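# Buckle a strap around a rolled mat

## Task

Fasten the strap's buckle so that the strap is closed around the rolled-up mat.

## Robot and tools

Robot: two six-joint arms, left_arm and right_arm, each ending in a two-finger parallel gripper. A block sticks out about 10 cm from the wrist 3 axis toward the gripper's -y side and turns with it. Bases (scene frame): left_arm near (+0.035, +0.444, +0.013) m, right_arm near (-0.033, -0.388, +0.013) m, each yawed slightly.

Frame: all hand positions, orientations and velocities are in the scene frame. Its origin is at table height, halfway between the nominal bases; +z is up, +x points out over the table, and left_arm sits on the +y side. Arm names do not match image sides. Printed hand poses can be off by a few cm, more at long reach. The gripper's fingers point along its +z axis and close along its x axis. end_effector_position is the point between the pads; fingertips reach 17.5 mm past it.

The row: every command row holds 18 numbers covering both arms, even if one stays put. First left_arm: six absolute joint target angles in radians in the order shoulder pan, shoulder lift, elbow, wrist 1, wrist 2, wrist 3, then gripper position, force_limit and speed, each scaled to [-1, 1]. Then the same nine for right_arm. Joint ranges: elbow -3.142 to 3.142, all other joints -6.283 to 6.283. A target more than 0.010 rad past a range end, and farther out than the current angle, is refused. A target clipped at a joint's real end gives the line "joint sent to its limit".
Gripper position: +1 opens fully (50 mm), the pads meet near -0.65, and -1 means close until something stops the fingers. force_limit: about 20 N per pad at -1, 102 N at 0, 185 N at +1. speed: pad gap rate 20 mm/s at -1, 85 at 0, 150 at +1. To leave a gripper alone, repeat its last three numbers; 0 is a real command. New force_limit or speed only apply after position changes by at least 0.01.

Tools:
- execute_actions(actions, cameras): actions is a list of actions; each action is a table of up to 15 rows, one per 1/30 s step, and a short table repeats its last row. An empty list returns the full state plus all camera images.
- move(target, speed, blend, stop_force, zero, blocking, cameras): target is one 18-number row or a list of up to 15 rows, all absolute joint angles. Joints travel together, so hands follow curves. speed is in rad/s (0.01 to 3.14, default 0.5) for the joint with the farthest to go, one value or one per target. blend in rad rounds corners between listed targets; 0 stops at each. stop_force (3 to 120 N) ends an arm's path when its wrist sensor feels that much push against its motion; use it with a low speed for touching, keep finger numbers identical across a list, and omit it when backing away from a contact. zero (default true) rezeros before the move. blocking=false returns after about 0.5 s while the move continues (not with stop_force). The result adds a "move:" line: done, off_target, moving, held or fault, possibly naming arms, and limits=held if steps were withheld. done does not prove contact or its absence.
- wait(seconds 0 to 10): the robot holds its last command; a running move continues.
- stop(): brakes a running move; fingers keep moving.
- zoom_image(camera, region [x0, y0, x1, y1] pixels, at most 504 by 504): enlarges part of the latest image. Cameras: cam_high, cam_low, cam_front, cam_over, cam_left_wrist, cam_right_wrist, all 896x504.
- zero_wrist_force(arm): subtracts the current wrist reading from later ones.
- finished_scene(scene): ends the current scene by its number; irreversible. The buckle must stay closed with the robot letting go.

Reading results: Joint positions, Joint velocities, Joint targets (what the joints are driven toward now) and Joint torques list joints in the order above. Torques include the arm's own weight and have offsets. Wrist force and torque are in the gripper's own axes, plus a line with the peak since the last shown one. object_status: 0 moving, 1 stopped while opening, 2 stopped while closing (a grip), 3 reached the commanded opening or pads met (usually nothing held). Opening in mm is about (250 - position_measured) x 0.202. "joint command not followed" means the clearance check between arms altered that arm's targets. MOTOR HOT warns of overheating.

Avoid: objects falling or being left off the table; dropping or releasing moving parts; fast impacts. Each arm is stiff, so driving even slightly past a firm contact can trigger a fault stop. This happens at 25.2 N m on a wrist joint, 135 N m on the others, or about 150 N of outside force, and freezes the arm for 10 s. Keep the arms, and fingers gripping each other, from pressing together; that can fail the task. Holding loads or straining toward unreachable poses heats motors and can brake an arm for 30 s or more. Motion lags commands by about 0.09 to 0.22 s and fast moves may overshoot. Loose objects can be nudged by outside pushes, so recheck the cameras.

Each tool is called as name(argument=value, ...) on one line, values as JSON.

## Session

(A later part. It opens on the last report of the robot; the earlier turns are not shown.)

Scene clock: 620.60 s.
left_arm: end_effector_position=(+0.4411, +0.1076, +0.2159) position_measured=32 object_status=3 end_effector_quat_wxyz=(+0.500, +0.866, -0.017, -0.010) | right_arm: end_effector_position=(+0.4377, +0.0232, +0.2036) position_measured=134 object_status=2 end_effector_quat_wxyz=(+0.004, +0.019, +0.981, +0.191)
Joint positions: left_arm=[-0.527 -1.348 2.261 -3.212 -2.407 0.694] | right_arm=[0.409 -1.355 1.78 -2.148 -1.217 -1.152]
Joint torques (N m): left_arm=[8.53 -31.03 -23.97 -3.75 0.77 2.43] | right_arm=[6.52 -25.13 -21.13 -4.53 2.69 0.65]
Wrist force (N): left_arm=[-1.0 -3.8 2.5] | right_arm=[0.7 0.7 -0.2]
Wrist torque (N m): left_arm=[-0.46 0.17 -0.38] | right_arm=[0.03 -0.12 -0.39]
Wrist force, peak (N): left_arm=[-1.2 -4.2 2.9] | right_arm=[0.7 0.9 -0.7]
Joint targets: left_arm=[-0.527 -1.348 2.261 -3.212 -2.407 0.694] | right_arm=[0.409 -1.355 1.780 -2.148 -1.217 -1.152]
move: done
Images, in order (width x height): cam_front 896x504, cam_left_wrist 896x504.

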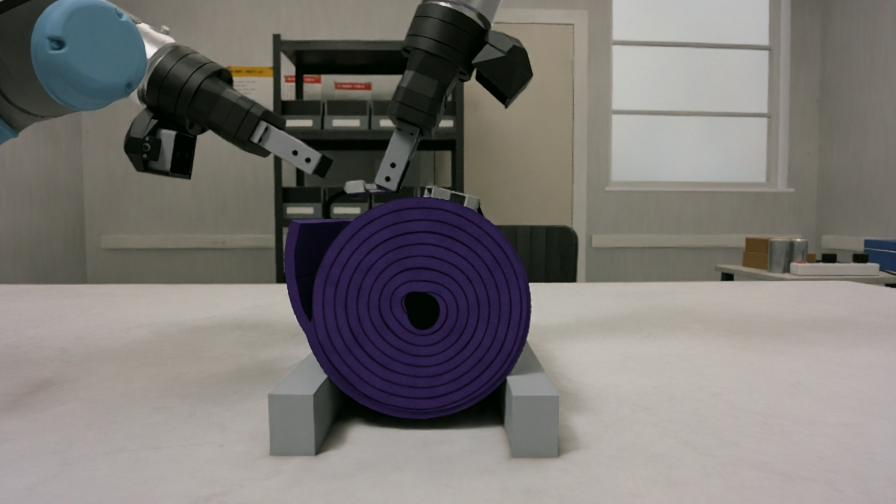

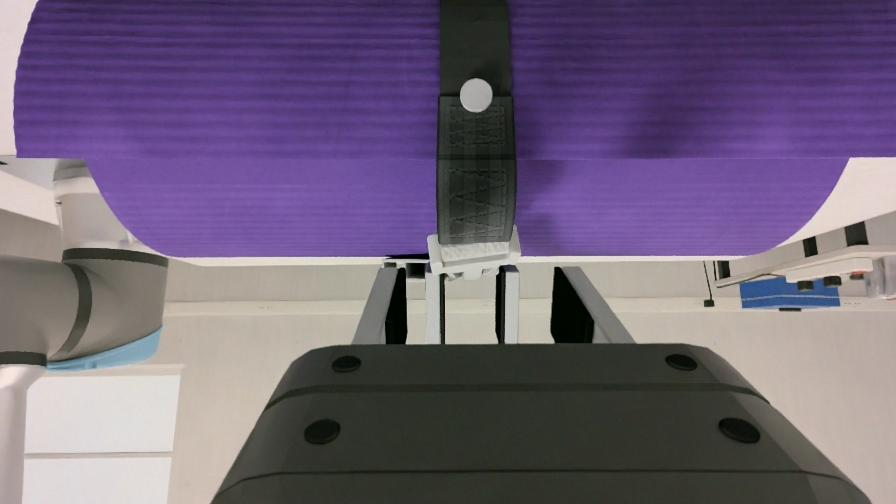

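move(target=[[-0.5272, -1.3476, 2.2612, -3.2125, -2.4074, 0.6944, 0.8, -0.4, -0.5, 0.4307, -1.3895, 1.8569, -2.2995, -1.2652, -1.1397, -1, -0.6, -1]], speed=0.2, cameras=["cam_left_wrist", "cam_front"])

zoom_image(camera="cam_left_wrist", region=[350, 150, 550, 350])

zoom_image(camera="cam_front", region=[300, 130, 460, 240])

Scene clock: 650.10 s.
left_arm: end_effector_position=(+0.4412, +0.1076, +0.2159) position_measured=32 object_status=3 end_effector_quat_wxyz=(+0.500, +0.866, -0.017, -0.010) | right_arm: end_effector_position=(+0.4357, +0.0234, +0.2036) position_measured=134 object_status=2 end_effector_quat_wxyz=(+0.059, +0.008, +0.980, +0.189)
Joint positions: left_arm=[-0.527 -1.348 2.261 -3.213 -2.407 0.694] | right_arm=[0.431 -1.39 1.857 -2.299 -1.265 -1.14]
Joint torques (N m): left_arm=[10.99 -28.46 -24.44 -5.69 0.57 2.25] | right_arm=[-7.43 -22.88 -36.93 -3.31 3.37 -0.81]
Wrist force (N): left_arm=[-1.1 -3.5 2.3] | right_arm=[0.4 0.7 -0.3]
Wrist torque (N m): left_arm=[-0.43 0.17 -0.38] | right_arm=[0.00 -0.08 -0.39]
Wrist force, peak (N): left_arm=[-0.9 -3.8 2.5] | right_arm=[0.9 0.9 -0.4]
Joint targets: left_arm=[-0.527 -1.348 2.261 -3.212 -2.407 0.694] | right_arm=[0.431 -1.389 1.857 -2.300 -1.265 -1.140]
move: done
Images, in order (width x height): cam_front 896x504, cam_left_wrist 896x504.

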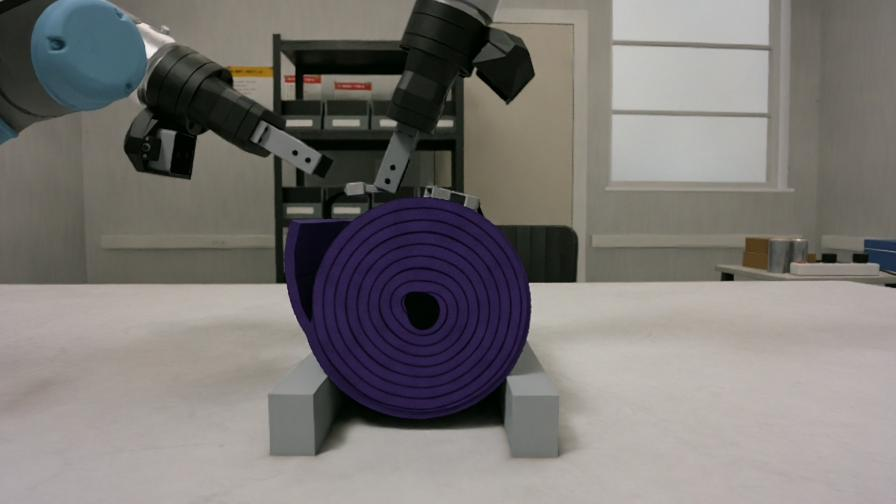

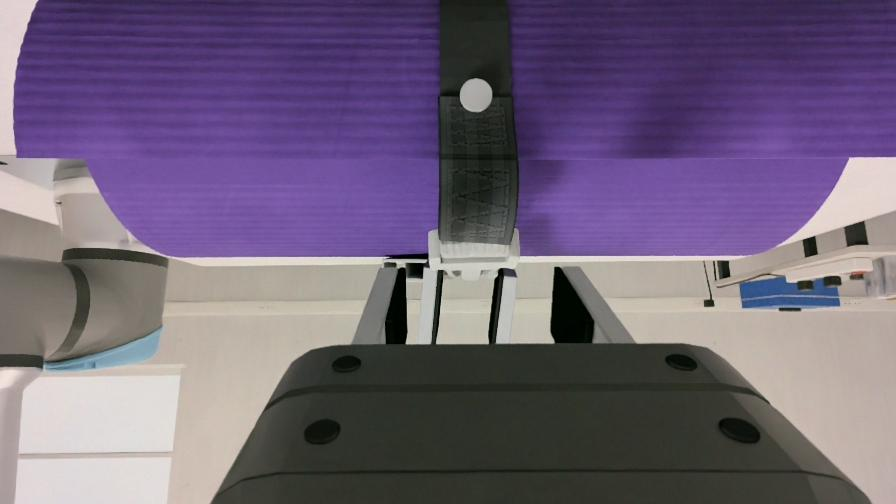

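Scaled by 2.520.

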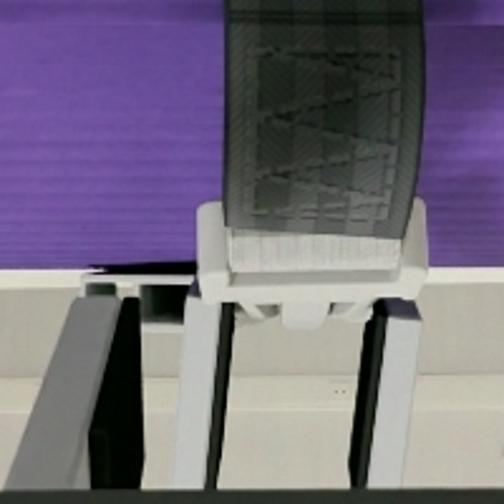

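Scaled by 3.150.

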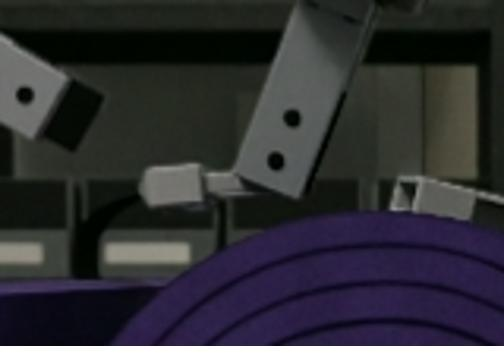

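move(target=[[-0.6059, -1.2518, 2.2413, -3.3485, -2.3534, 0.6114, 0.8, -0.4, -0.5, 0.4307, -1.3895, 1.8569, -2.2995, -1.2652, -1.1397, -1, -0.6, -1]], speed=0.1, stop_force=8, cameras=["cam_left_wrist", "cam_front", "cam_over"])

zoom_image(camera="cam_left_wrist", region=[350, 180, 550, 350])

zoom_image(camera="cam_front", region=[320, 150, 420, 220])

zoom_image(camera="cam_over", region=[230, 110, 370, 220])

Scene clock: 670.30 s.
left_arm: end_effector_position=(+0.4397, +0.0687, +0.1921) position_measured=32 object_status=3 end_effector_quat_wxyz=(+0.500, +0.866, -0.017, -0.010) | right_arm: end_effector_position=(+0.4358, +0.0234, +0.2036) position_measured=134 object_status=2 end_effector_quat_wxyz=(+0.059, +0.008, +0.980, +0.189)
Joint positions: left_arm=[-0.606 -1.252 2.241 -3.348 -2.353 0.611] | right_arm=[0.431 -1.389 1.857 -2.3 -1.265 -1.14]
Joint torques (N m): left_arm=[10.77 -41.08 -8.7 -0.79 -3.09 2.64] | right_arm=[-7.5 -22.93 -36.89 -4.68 3.08 -0.86]
Wrist force (N): left_arm=[-0.9 -3.5 2.4] | right_arm=[0.3 0.6 -0.2]
Wrist torque (N m): left_arm=[-0.41 0.16 -0.35] | right_arm=[-0.01 -0.08 -0.39]
Wrist force, peak (N): left_arm=[-1.2 -3.5 3.1] | right_arm=[0.6 0.9 -0.6]
Joint targets: left_arm=[-0.606 -1.252 2.241 -3.349 -2.353 0.611] | right_arm=[0.431 -1.389 1.857 -2.300 -1.265 -1.140]
move: done
Images, in order (width x height): cam_front 896x504, cam_over 896x504, cam_left_wrist 896x504.

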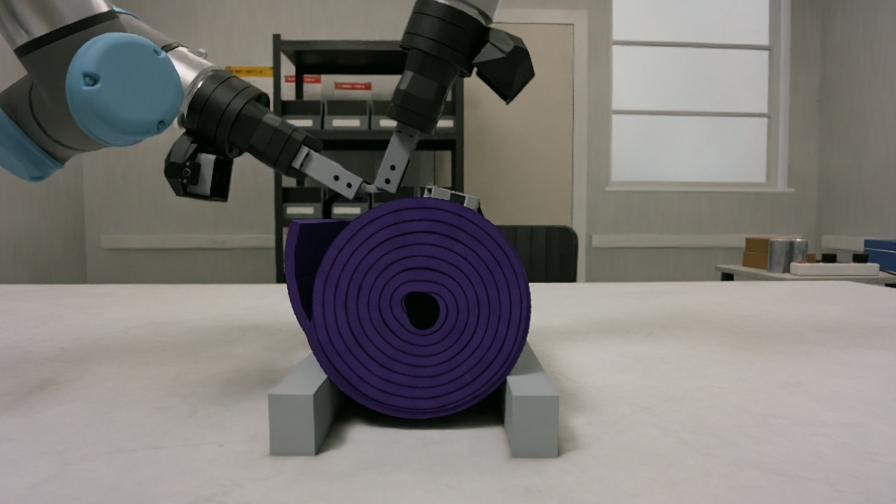

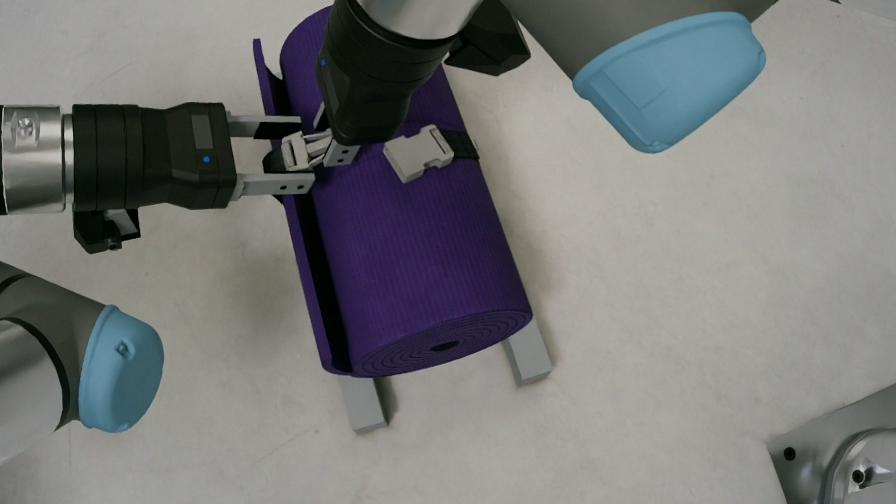

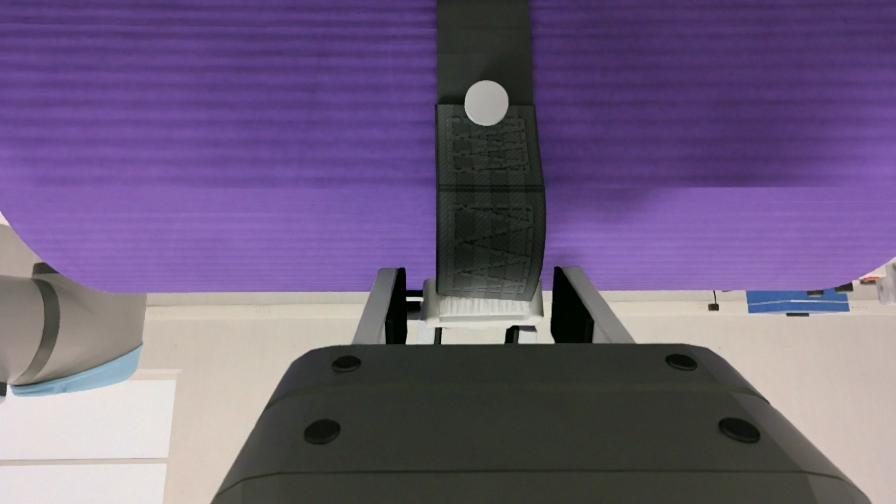

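Scaled by 2.520.

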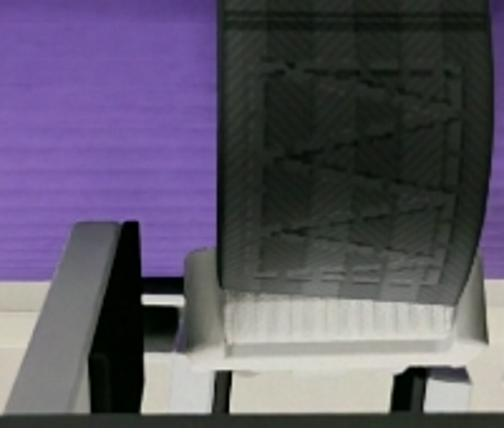

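Scaled by 5.040.

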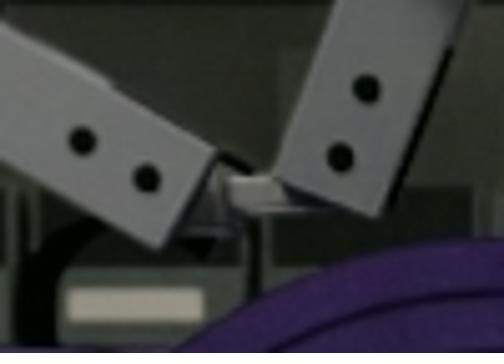

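Scaled by 3.600.

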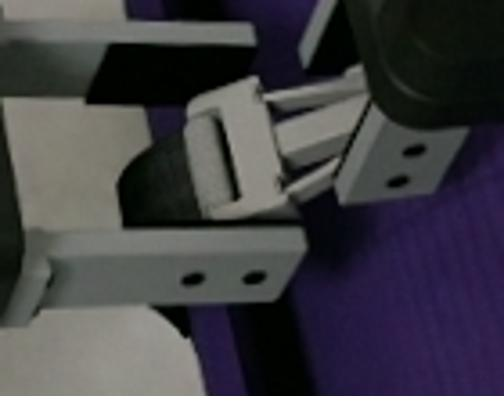

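move(target=[[-0.6059, -1.2518, 2.2413, -3.3485, -2.3534, 0.6114, -1, -0.3, -1, 0.4307, -1.3895, 1.8569, -2.2995, -1.2652, -1.1397, -1, -0.6, -1]], cameras=["cam_left_wrist", "cam_front", "cam_over"])

zoom_image(camera="cam_left_wrist", region=[350, 180, 550, 350])

zoom_image(camera="cam_front", region=[320, 150, 420, 220])

Scene clock: 680.30 s.
left_arm: end_effector_position=(+0.4397, +0.0688, +0.1921) position_measured=87 object_status=2 end_effector_quat_wxyz=(+0.500, +0.866, -0.017, -0.010) | right_arm: end_effector_position=(+0.4358, +0.0234, +0.2036) position_measured=134 object_status=2 end_effector_quat_wxyz=(+0.059, +0.008, +0.980, +0.189)
Joint positions: left_arm=[-0.606 -1.252 2.241 -3.348 -2.353 0.611] | right_arm=[0.431 -1.389 1.857 -2.3 -1.265 -1.14]
Joint torques (N m): left_arm=[3.6 -40.4 -8.95 -0.91 -3.12 2.28] | right_arm=[-7.21 -23.66 -36.33 -4.53 2.4 -0.75]
Wrist force (N): left_arm=[6.6 -3.9 1.1] | right_arm=[7.9 -0.6 -1.7]
Wrist torque (N m): left_arm=[-0.40 0.32 -0.46] | right_arm=[-0.02 0.03 -0.47]
Wrist force, peak (N): left_arm=[7.1 -4.9 1.4] | right_arm=[8.1 -0.3 -2.2]
Joint targets: left_arm=[-0.606 -1.252 2.241 -3.349 -2.353 0.611] | right_arm=[0.431 -1.389 1.857 -2.300 -1.265 -1.140]
move: done
Images, in order (width x height): cam_front 896x504, cam_over 896x504, cam_left_wrist 896x504.

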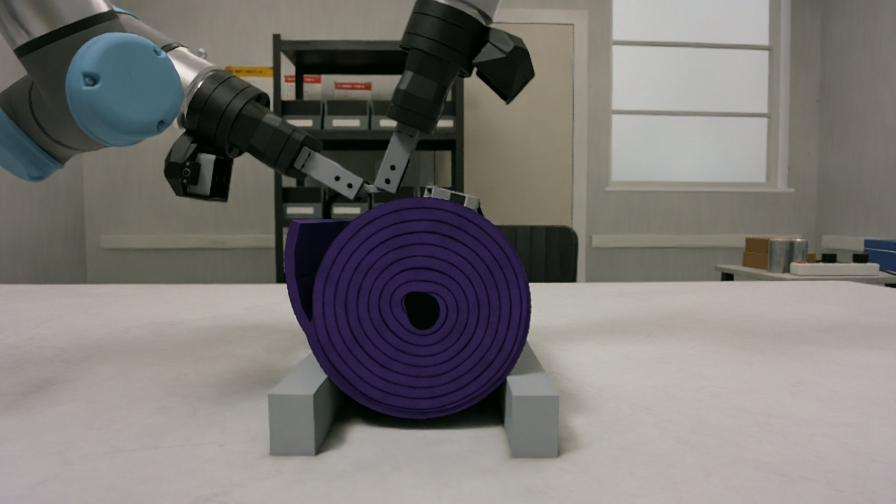

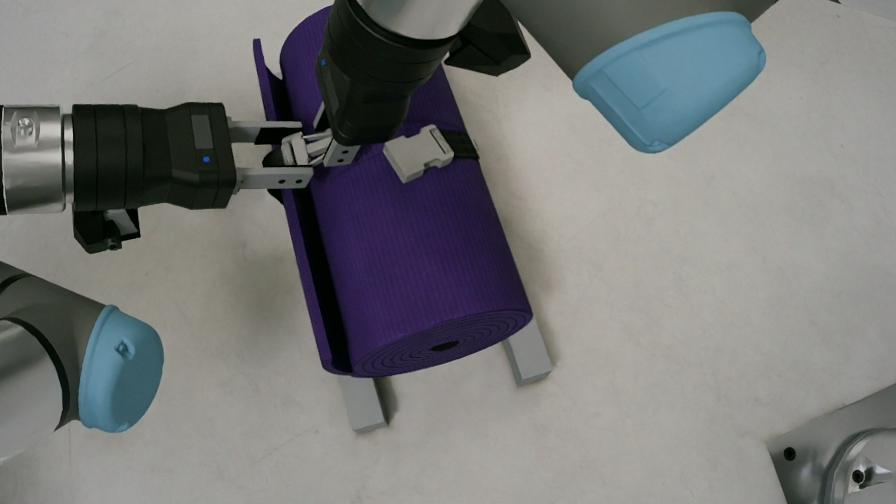

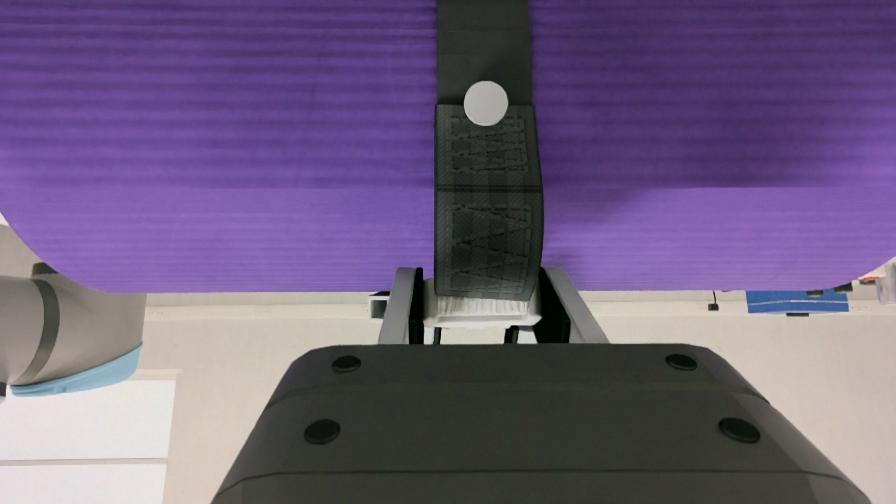

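Scaled by 2.520.

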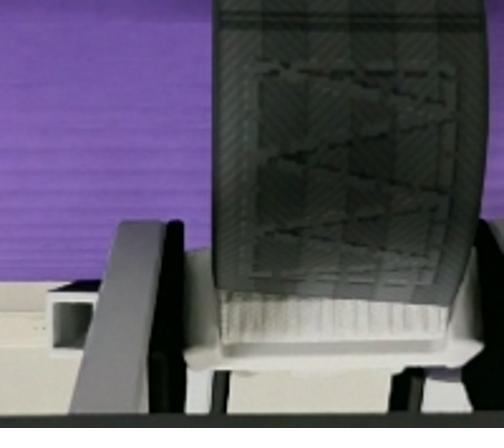

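Scaled by 5.040.

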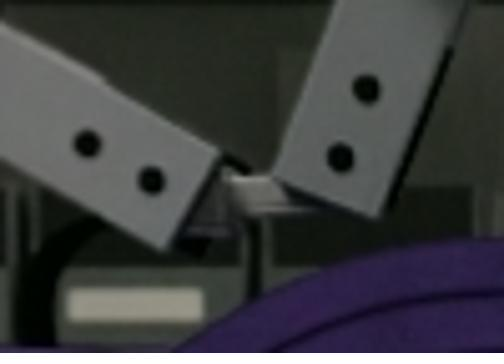

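move(target=[[-0.6059, -1.2518, 2.2413, -3.3485, -2.3534, 0.6114, -1, -0.3, -1, 0.4307, -1.3895, 1.8569, -2.2995, -1.2652, -1.1397, 0.6, -0.6, -1], [-0.6059, -1.2518, 2.2413, -3.3485, -2.3534, 0.6114, -1, -0.3, -1, 0.3889, -1.5005, 1.8042, -2.1227, -1.2546, -1.1823, 0.6, -0.6, -1], [-0.6059, -1.2518, 2.2413, -3.3485, -2.3534, 0.6114, -1, -0.3, -1, -0.0106, -1.3668, 1.8360, -1.5998, -0.7694, -2.1510, 0.6, -0.6, -1]], speed=[0.3, 0.3, 0.6], blend=[0, 0.03, 0], cameras=["cam_left_wrist", "cam_front", "cam_over", "cam_right_wrist"])

zoom_image(camera="cam_right_wrist", region=[350, 100, 550, 340])

zoom_image(camera="cam_front", region=[310, 140, 510, 240])

zoom_image(camera="cam_over", region=[230, 80, 490, 220])

Scene clock: 711.63 s.
left_arm: end_effector_position=(+0.4397, +0.0687, +0.1921) position_measured=87 object_status=2 end_effector_quat_wxyz=(+0.500, +0.866, -0.017, -0.010) | right_arm: end_effector_position=(+0.4363, -0.0992, +0.2084) position_measured=63 object_status=3 end_effector_quat_wxyz=(-0.070, -0.145, +0.891, +0.425)
Joint positions: left_arm=[-0.606 -1.252 2.241 -3.348 -2.353 0.611] | right_arm=[-0.011 -1.367 1.836 -1.6 -0.769 -2.151]
Joint torques (N m): left_arm=[1.57 -32.22 -9.04 -1.5 -2.73 2.06] | right_arm=[-2 -44.09 -31.77 -1.35 -0.05 -0.84]
Wrist force (N): left_arm=[-1.1 -3.5 2.7] | right_arm=[-0.1 0.3 -0.2]
Wrist torque (N m): left_arm=[-0.41 0.19 -0.35] | right_arm=[0.00 0.20 -0.72]
Wrist force, peak (N): left_arm=[7.4 -4.9 1.6] | right_arm=[8.4 -0.3 -2.3]
Joint targets: left_arm=[-0.606 -1.252 2.241 -3.349 -2.353 0.611] | right_arm=[-0.011 -1.367 1.836 -1.600 -0.769 -2.151]
move: done
Images, in order (width x height): cam_front 896x504, cam_over 896x504, cam_left_wrist 896x504, cam_right_wrist 896x504.

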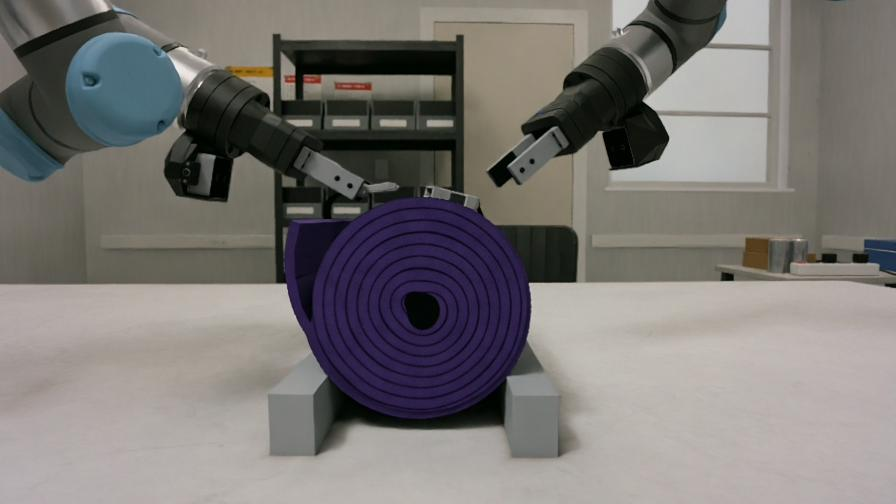

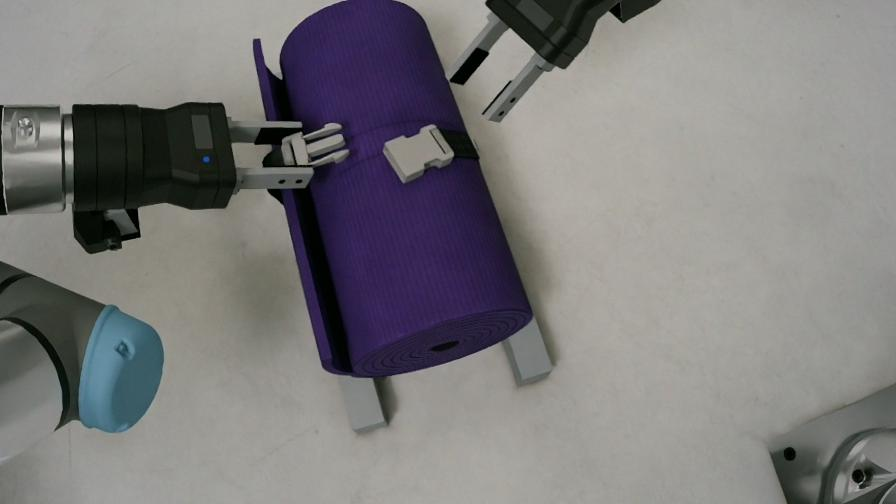

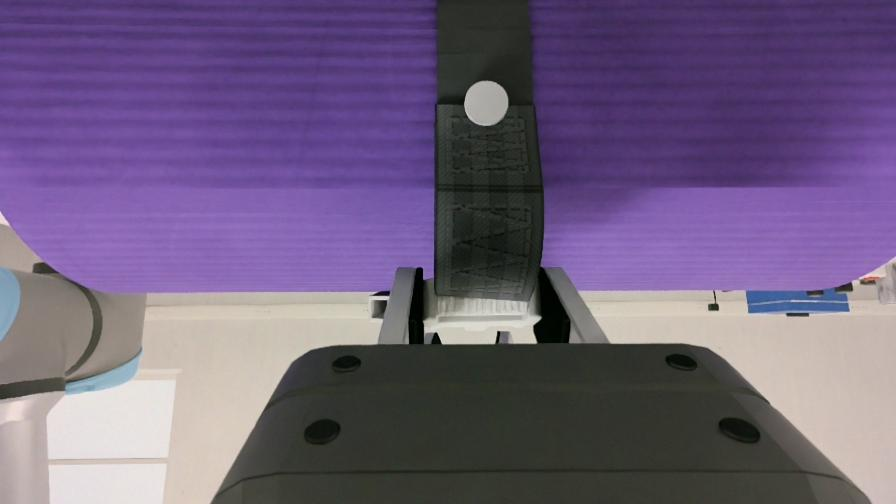

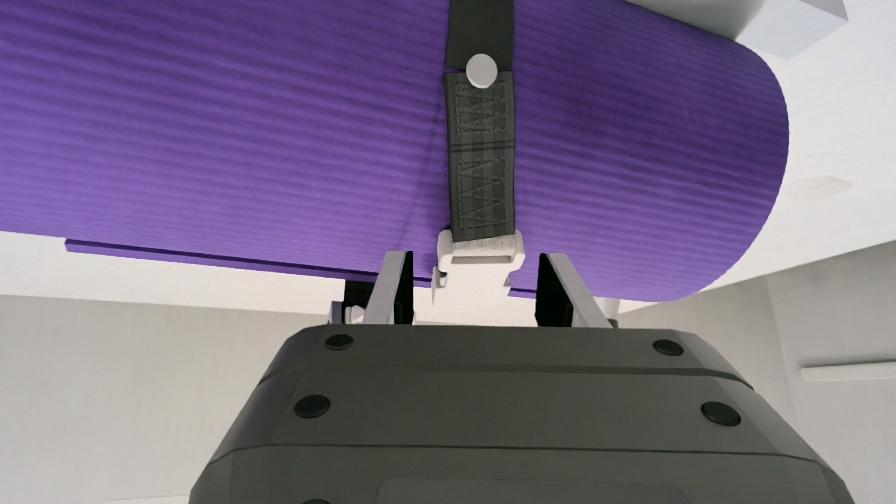

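Scaled by 2.100.

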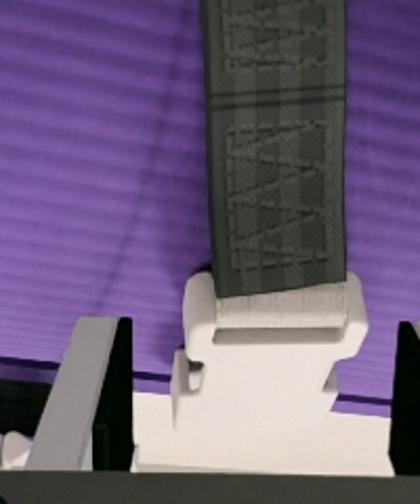

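Scaled by 2.520.

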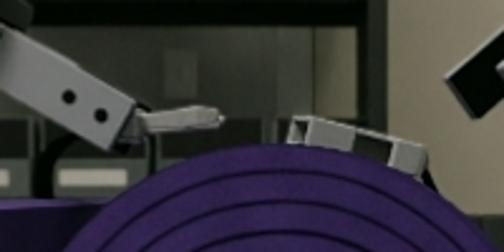

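Scaled by 1.938.

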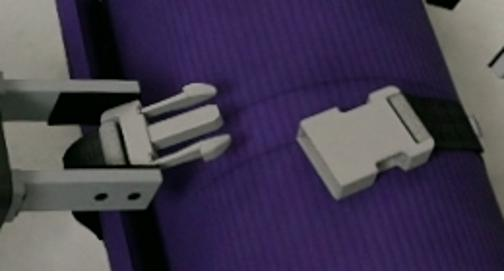

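move(target=[[-0.6059, -1.2518, 2.2413, -3.3485, -2.3534, 0.6114, -1, -0.3, -1, 0.0663, -1.3548, 1.9134, -1.7645, -0.7393, -2.0477, 0.7, -0.6, -1]], speed=0.15, stop_force=7, cameras=["cam_front", "cam_right_wrist"])

zoom_image(camera="cam_right_wrist", region=[350, 100, 600, 340])

zoom_image(camera="cam_front", region=[390, 150, 510, 240])

Scene clock: 731.30 s.
left_arm: end_effector_position=(+0.4397, +0.0687, +0.1921) position_measured=87 object_status=2 end_effector_quat_wxyz=(+0.500, +0.866, -0.017, -0.010) | right_arm: end_effector_position=(+0.4194, -0.0611, +0.1853) position_measured=48 object_status=3 end_effector_quat_wxyz=(-0.069, -0.146, +0.891, +0.425)
Joint positions: left_arm=[-0.606 -1.252 2.241 -3.348 -2.353 0.611] | right_arm=[0.062 -1.356 1.909 -1.754 -0.741 -2.054]
Joint torques (N m): left_arm=[7 -32.74 -11.42 -1.92 -2.63 1.98] | right_arm=[7.23 -41.13 -15.73 -3.53 -1.57 1.2]
Wrist force (N): left_arm=[-1.0 -3.6 2.7] | right_arm=[0.4 2.9 -4.2]
Wrist torque (N m): left_arm=[-0.42 0.18 -0.35] | right_arm=[0.00 0.16 -0.67]
Wrist force, peak (N): left_arm=[-0.8 -3.8 2.8] | right_arm=[1.5 -0.5 -32.6]
Joint targets: left_arm=[-0.606 -1.252 2.241 -3.349 -2.353 0.611] | right_arm=[0.062 -1.356 1.909 -1.754 -0.741 -2.054]
move: contact (right_arm)
Images, in order (width x height): cam_front 896x504, cam_right_wrist 896x504.

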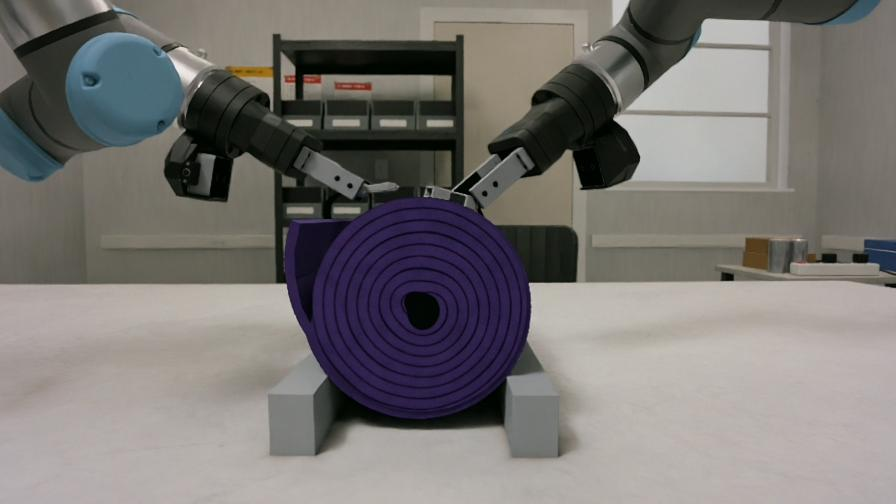

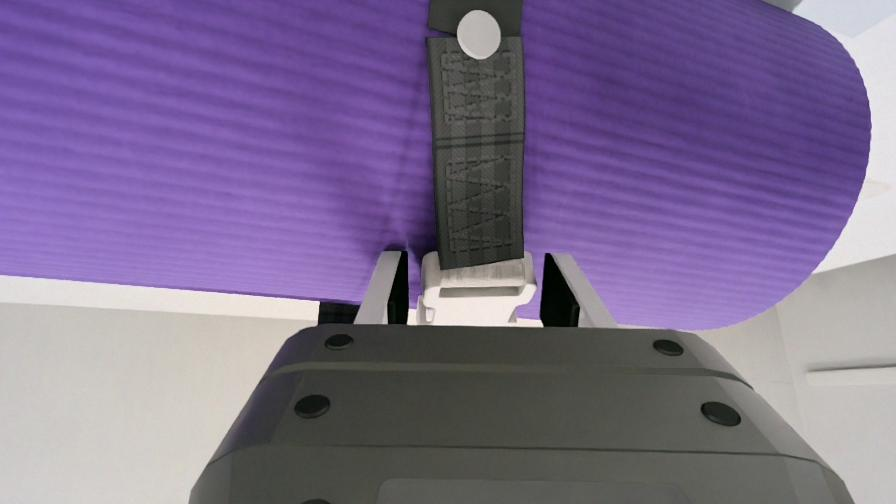

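Scaled by 2.016.

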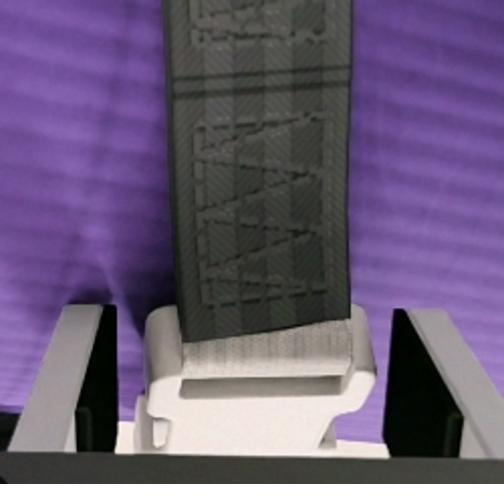

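Scaled by 4.200.

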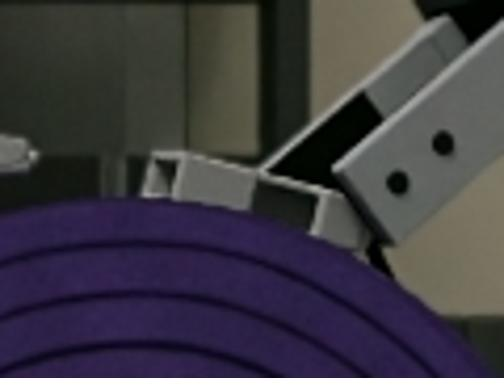

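move(target=[[-0.6059, -1.2518, 2.2413, -3.3485, -2.3534, 0.6114, -1, -0.3, -1, 0.0594, -1.3564, 1.9064, -1.7485, -0.7420, -2.0574, -1, -0.3, -1]], speed=0.1, cameras=["cam_front", "cam_right_wrist", "cam_over"])

zoom_image(camera="cam_right_wrist", region=[350, 100, 600, 340])

zoom_image(camera="cam_front", region=[390, 150, 510, 240])

zoom_image(camera="cam_over", region=[360, 80, 500, 200])

Scene clock: 739.10 s.
left_arm: end_effector_position=(+0.4397, +0.0687, +0.1921) position_measured=87 object_status=2 end_effector_quat_wxyz=(+0.500, +0.866, -0.017, -0.010) | right_arm: end_effector_position=(+0.4197, -0.0622, +0.1861) position_measured=88 object_status=2 end_effector_quat_wxyz=(-0.070, -0.146, +0.891, +0.425)
Joint positions: left_arm=[-0.606 -1.252 2.241 -3.348 -2.353 0.611] | right_arm=[0.059 -1.356 1.906 -1.748 -0.742 -2.057]
Joint torques (N m): left_arm=[7.01 -32.15 -13.28 -1.98 -2.61 1.9] | right_arm=[-4.96 -42.59 -32.29 -2.28 -1 -0.43]
Wrist force (N): left_arm=[-1.0 -3.5 2.7] | right_arm=[-0.3 -0.1 -0.3]
Wrist torque (N m): left_arm=[-0.42 0.18 -0.35] | right_arm=[-0.08 0.23 -0.61]
Wrist force, peak (N): left_arm=[-1.0 -3.6 2.9] | right_arm=[1.3 4.6 -5.2]
Joint targets: left_arm=[-0.606 -1.252 2.241 -3.349 -2.353 0.611] | right_arm=[0.059 -1.356 1.906 -1.748 -0.742 -2.057]
move: done
Images, in order (width x height): cam_front 896x504, cam_over 896x504, cam_right_wrist 896x504.

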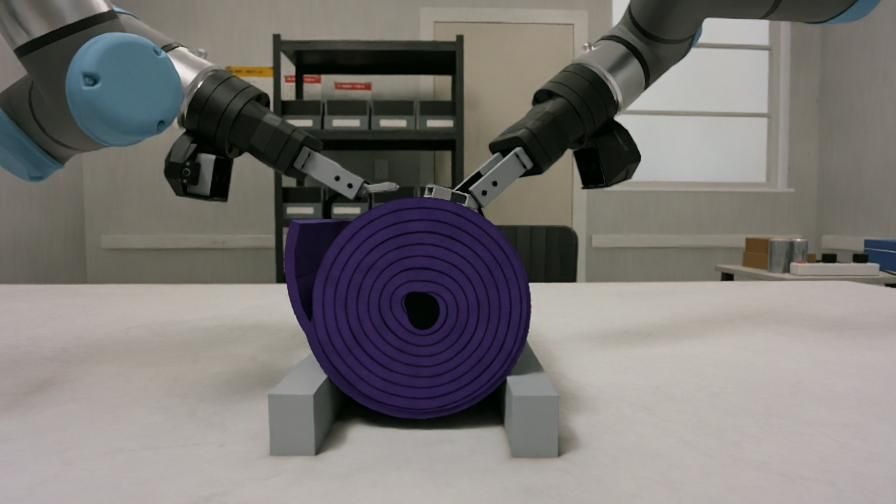

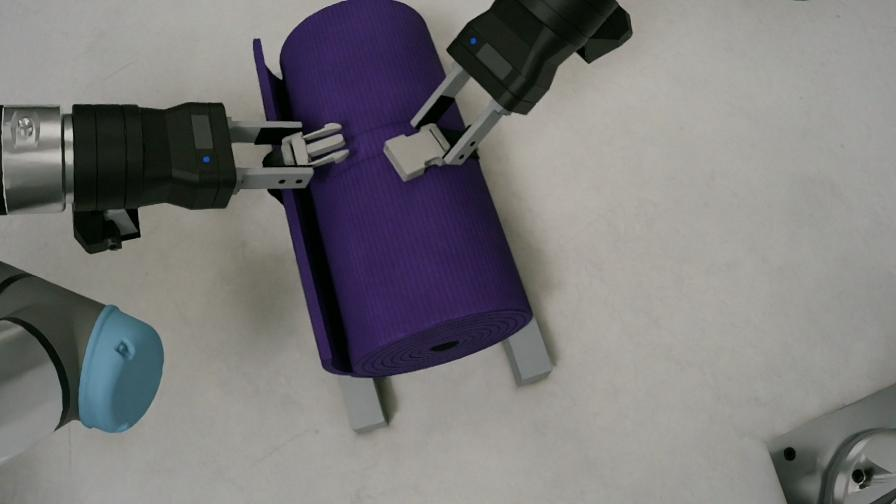

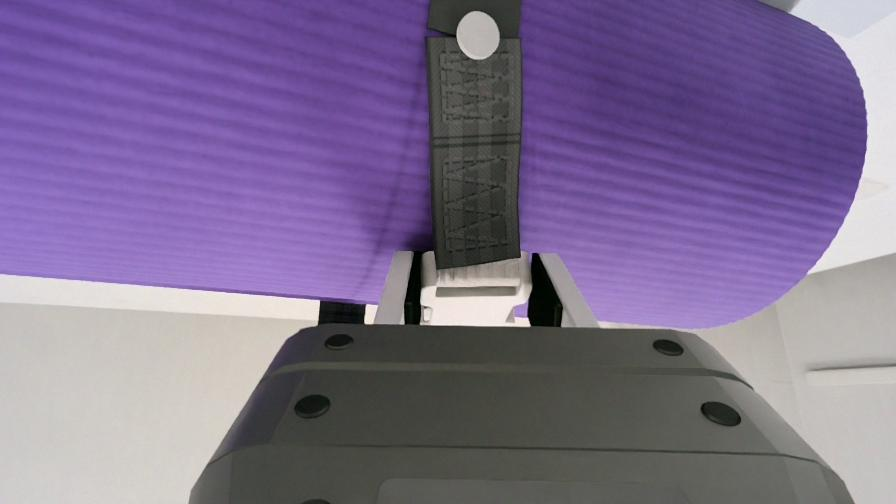

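Scaled by 2.016.

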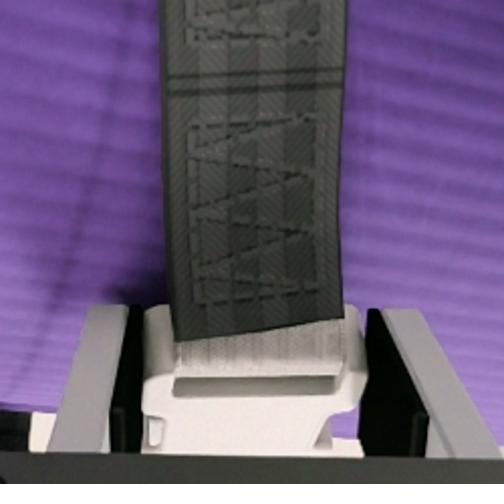

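Scaled by 4.200.

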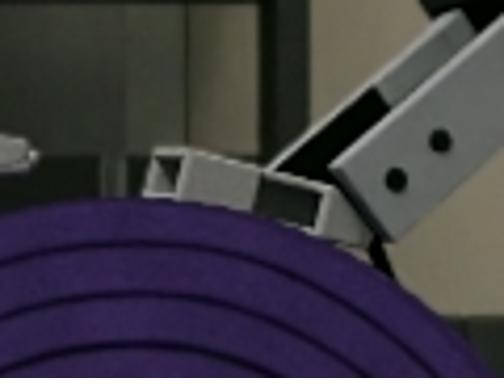

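Scaled by 3.600.

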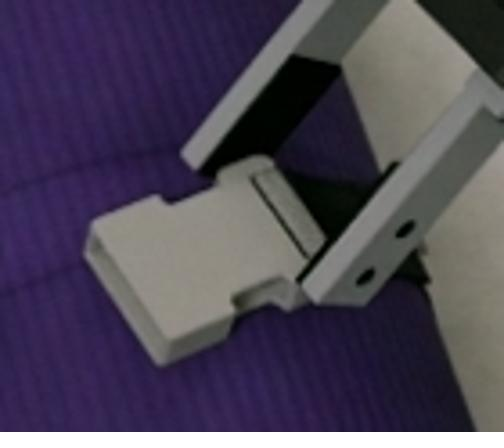

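move(target=[[-0.6059, -1.2518, 2.2413, -3.3485, -2.3534, 0.6114, -0.98, 0.2, -1, 0.0594, -1.3564, 1.9064, -1.7485, -0.7420, -2.0574, -1, -0.3, -1]], speed=0.2)

move(target=[[-0.6059, -1.2518, 2.2413, -3.3485, -2.3534, 0.6114, -0.98, 0.2, -1, 0.0707, -1.4621, 2.0326, -2.0664, -0.7707, -1.6751, -1, -0.3, -1], [-0.6059, -1.2518, 2.2413, -3.3485, -2.3534, 0.6114, -0.98, 0.2, -1, 0.1433, -1.4712, 2.0251, -2.2223, -0.9137, -1.4118, -1, -0.3, -1]], speed=0.15, blend=[0.05, 0], stop_force=15, cameras=["cam_front", "cam_right_wrist", "cam_over", "cam_left_wrist"])

zoom_image(camera="cam_front", region=[340, 150, 500, 240])

zoom_image(camera="cam_over", region=[280, 80, 440, 200])

zoom_image(camera="cam_right_wrist", region=[350, 100, 600, 340])

Scene clock: 789.00 s.
left_arm: end_effector_position=(+0.4397, +0.0687, +0.1921) position_measured=89 object_status=2 end_effector_quat_wxyz=(+0.500, +0.866, -0.017, -0.010) | right_arm: end_effector_position=(+0.4197, -0.0622, +0.1861) position_measured=88 object_status=2 end_effector_quat_wxyz=(-0.070, -0.146, +0.891, +0.425)
Joint positions: left_arm=[-0.606 -1.252 2.241 -3.348 -2.353 0.611] | right_arm=[0.059 -1.356 1.906 -1.749 -0.742 -2.057]
Joint torques (N m): left_arm=[7.94 -31.51 -13.71 -2.42 -2.58 1.79] | right_arm=[5.72 -31.9 -19.91 -3.57 3.51 0.93]
Wrist force (N): left_arm=[-0.9 -3.8 2.6] | right_arm=[-0.3 0.1 -0.1]
Wrist torque (N m): left_arm=[-0.44 0.15 -0.35] | right_arm=[-0.04 0.23 -0.61]
Wrist force, peak (N): left_arm=[-1.1 -3.7 2.8] | right_arm=[-0.6 -0.1 -0.4]
Joint targets: left_arm=[-0.606 -1.252 2.241 -3.349 -2.353 0.611] | right_arm=[0.059 -1.356 1.906 -1.748 -0.742 -2.057]
move: done

Scene clock: 794.10 s.
left_arm: end_effector_position=(+0.4397, +0.0687, +0.1921) position_measured=89 object_status=2 end_effector_quat_wxyz=(+0.500, +0.866, -0.017, -0.010) | right_arm: end_effector_position=(+0.4346, -0.0544, +0.1974) position_measured=88 object_status=2 end_effector_quat_wxyz=(+0.006, +0.018, +0.945, +0.326)
Joint positions: left_arm=[-0.606 -1.252 2.241 -3.348 -2.353 0.611] | right_arm=[0.143 -1.471 2.025 -2.222 -0.914 -1.412]
Joint torques (N m): left_arm=[7.81 -33.56 -14.41 -2.64 -2.37 1.74] | right_arm=[-6.83 -30.11 -29.14 -3.18 4.93 0.79]
Wrist force (N): left_arm=[-0.8 -3.5 2.6] | right_arm=[0.6 -3.9 1.2]
Wrist torque (N m): left_arm=[-0.41 0.14 -0.35] | right_arm=[-0.14 0.08 -0.51]
Wrist force, peak (N): left_arm=[-1.0 -3.8 2.7] | right_arm=[0.1 -4.5 2.0]
Joint targets: left_arm=[-0.606 -1.252 2.241 -3.349 -2.353 0.611] | right_arm=[0.143 -1.471 2.025 -2.222 -0.914 -1.412]
move: done
Images, in order (width x height): cam_front 896x504, cam_over 896x504, cam_left_wrist 896x504, cam_right_wrist 896x504.

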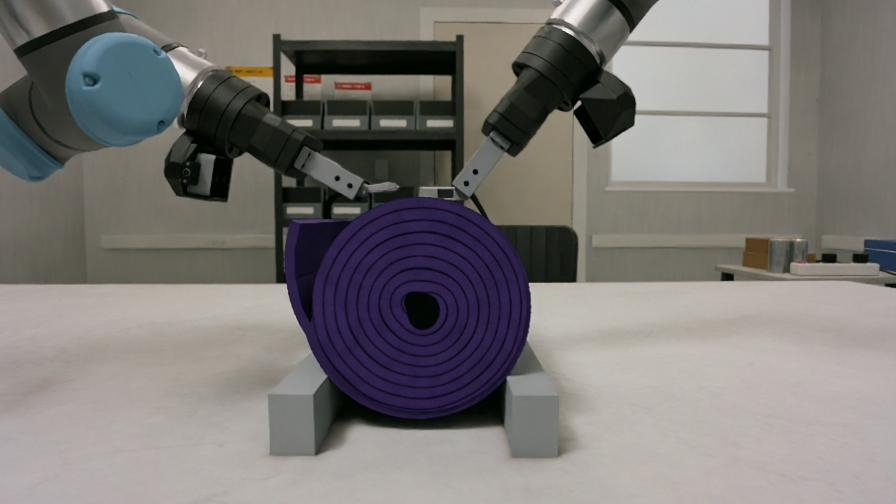

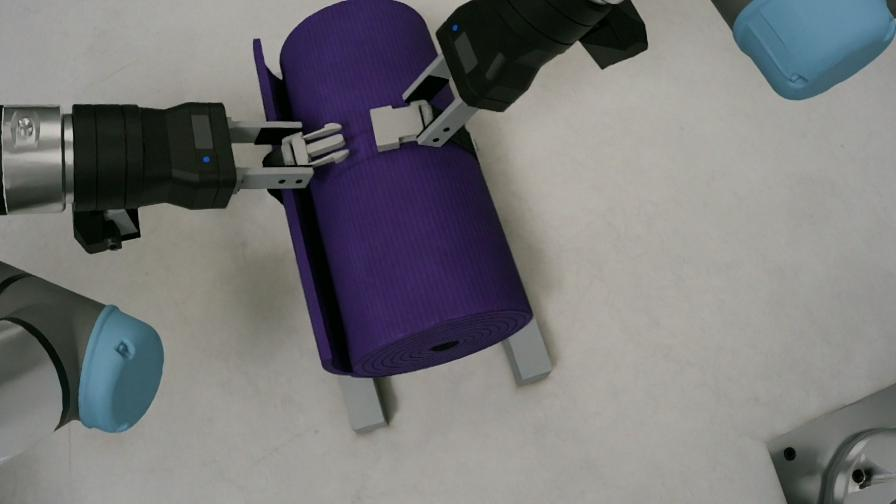

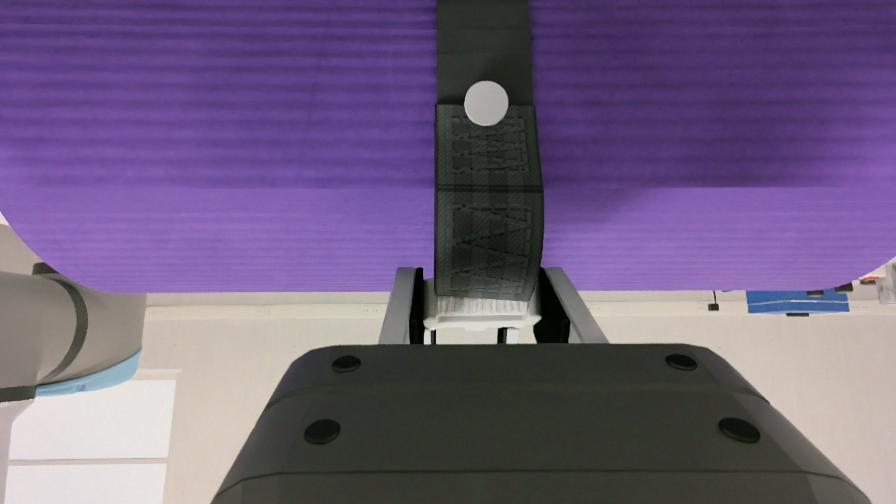

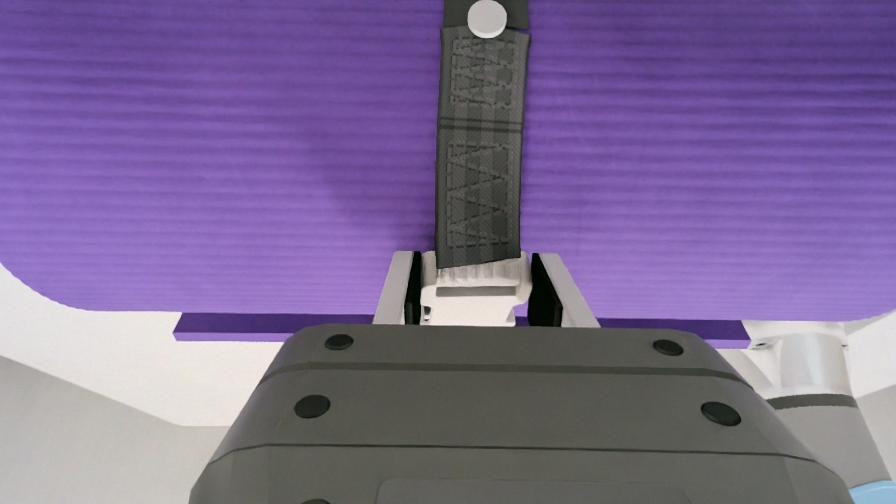

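Scaled by 3.150.

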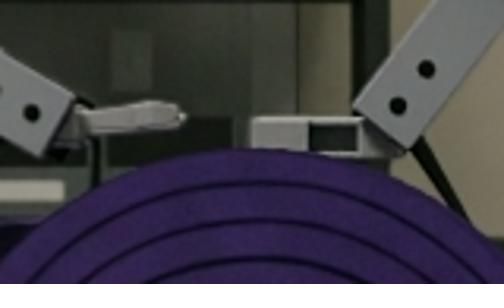

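Scaled by 3.150.

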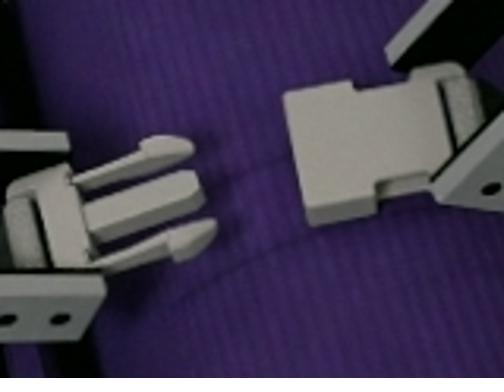

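Scaled by 2.016.

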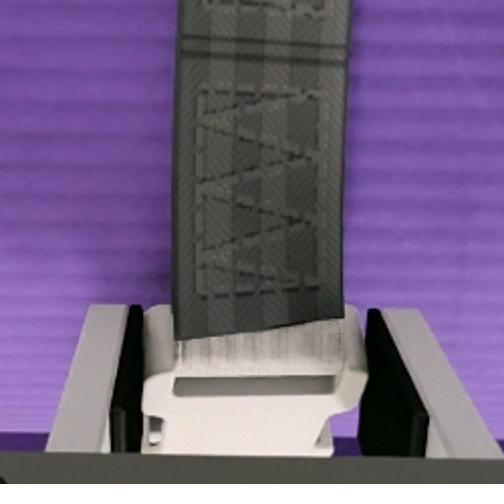

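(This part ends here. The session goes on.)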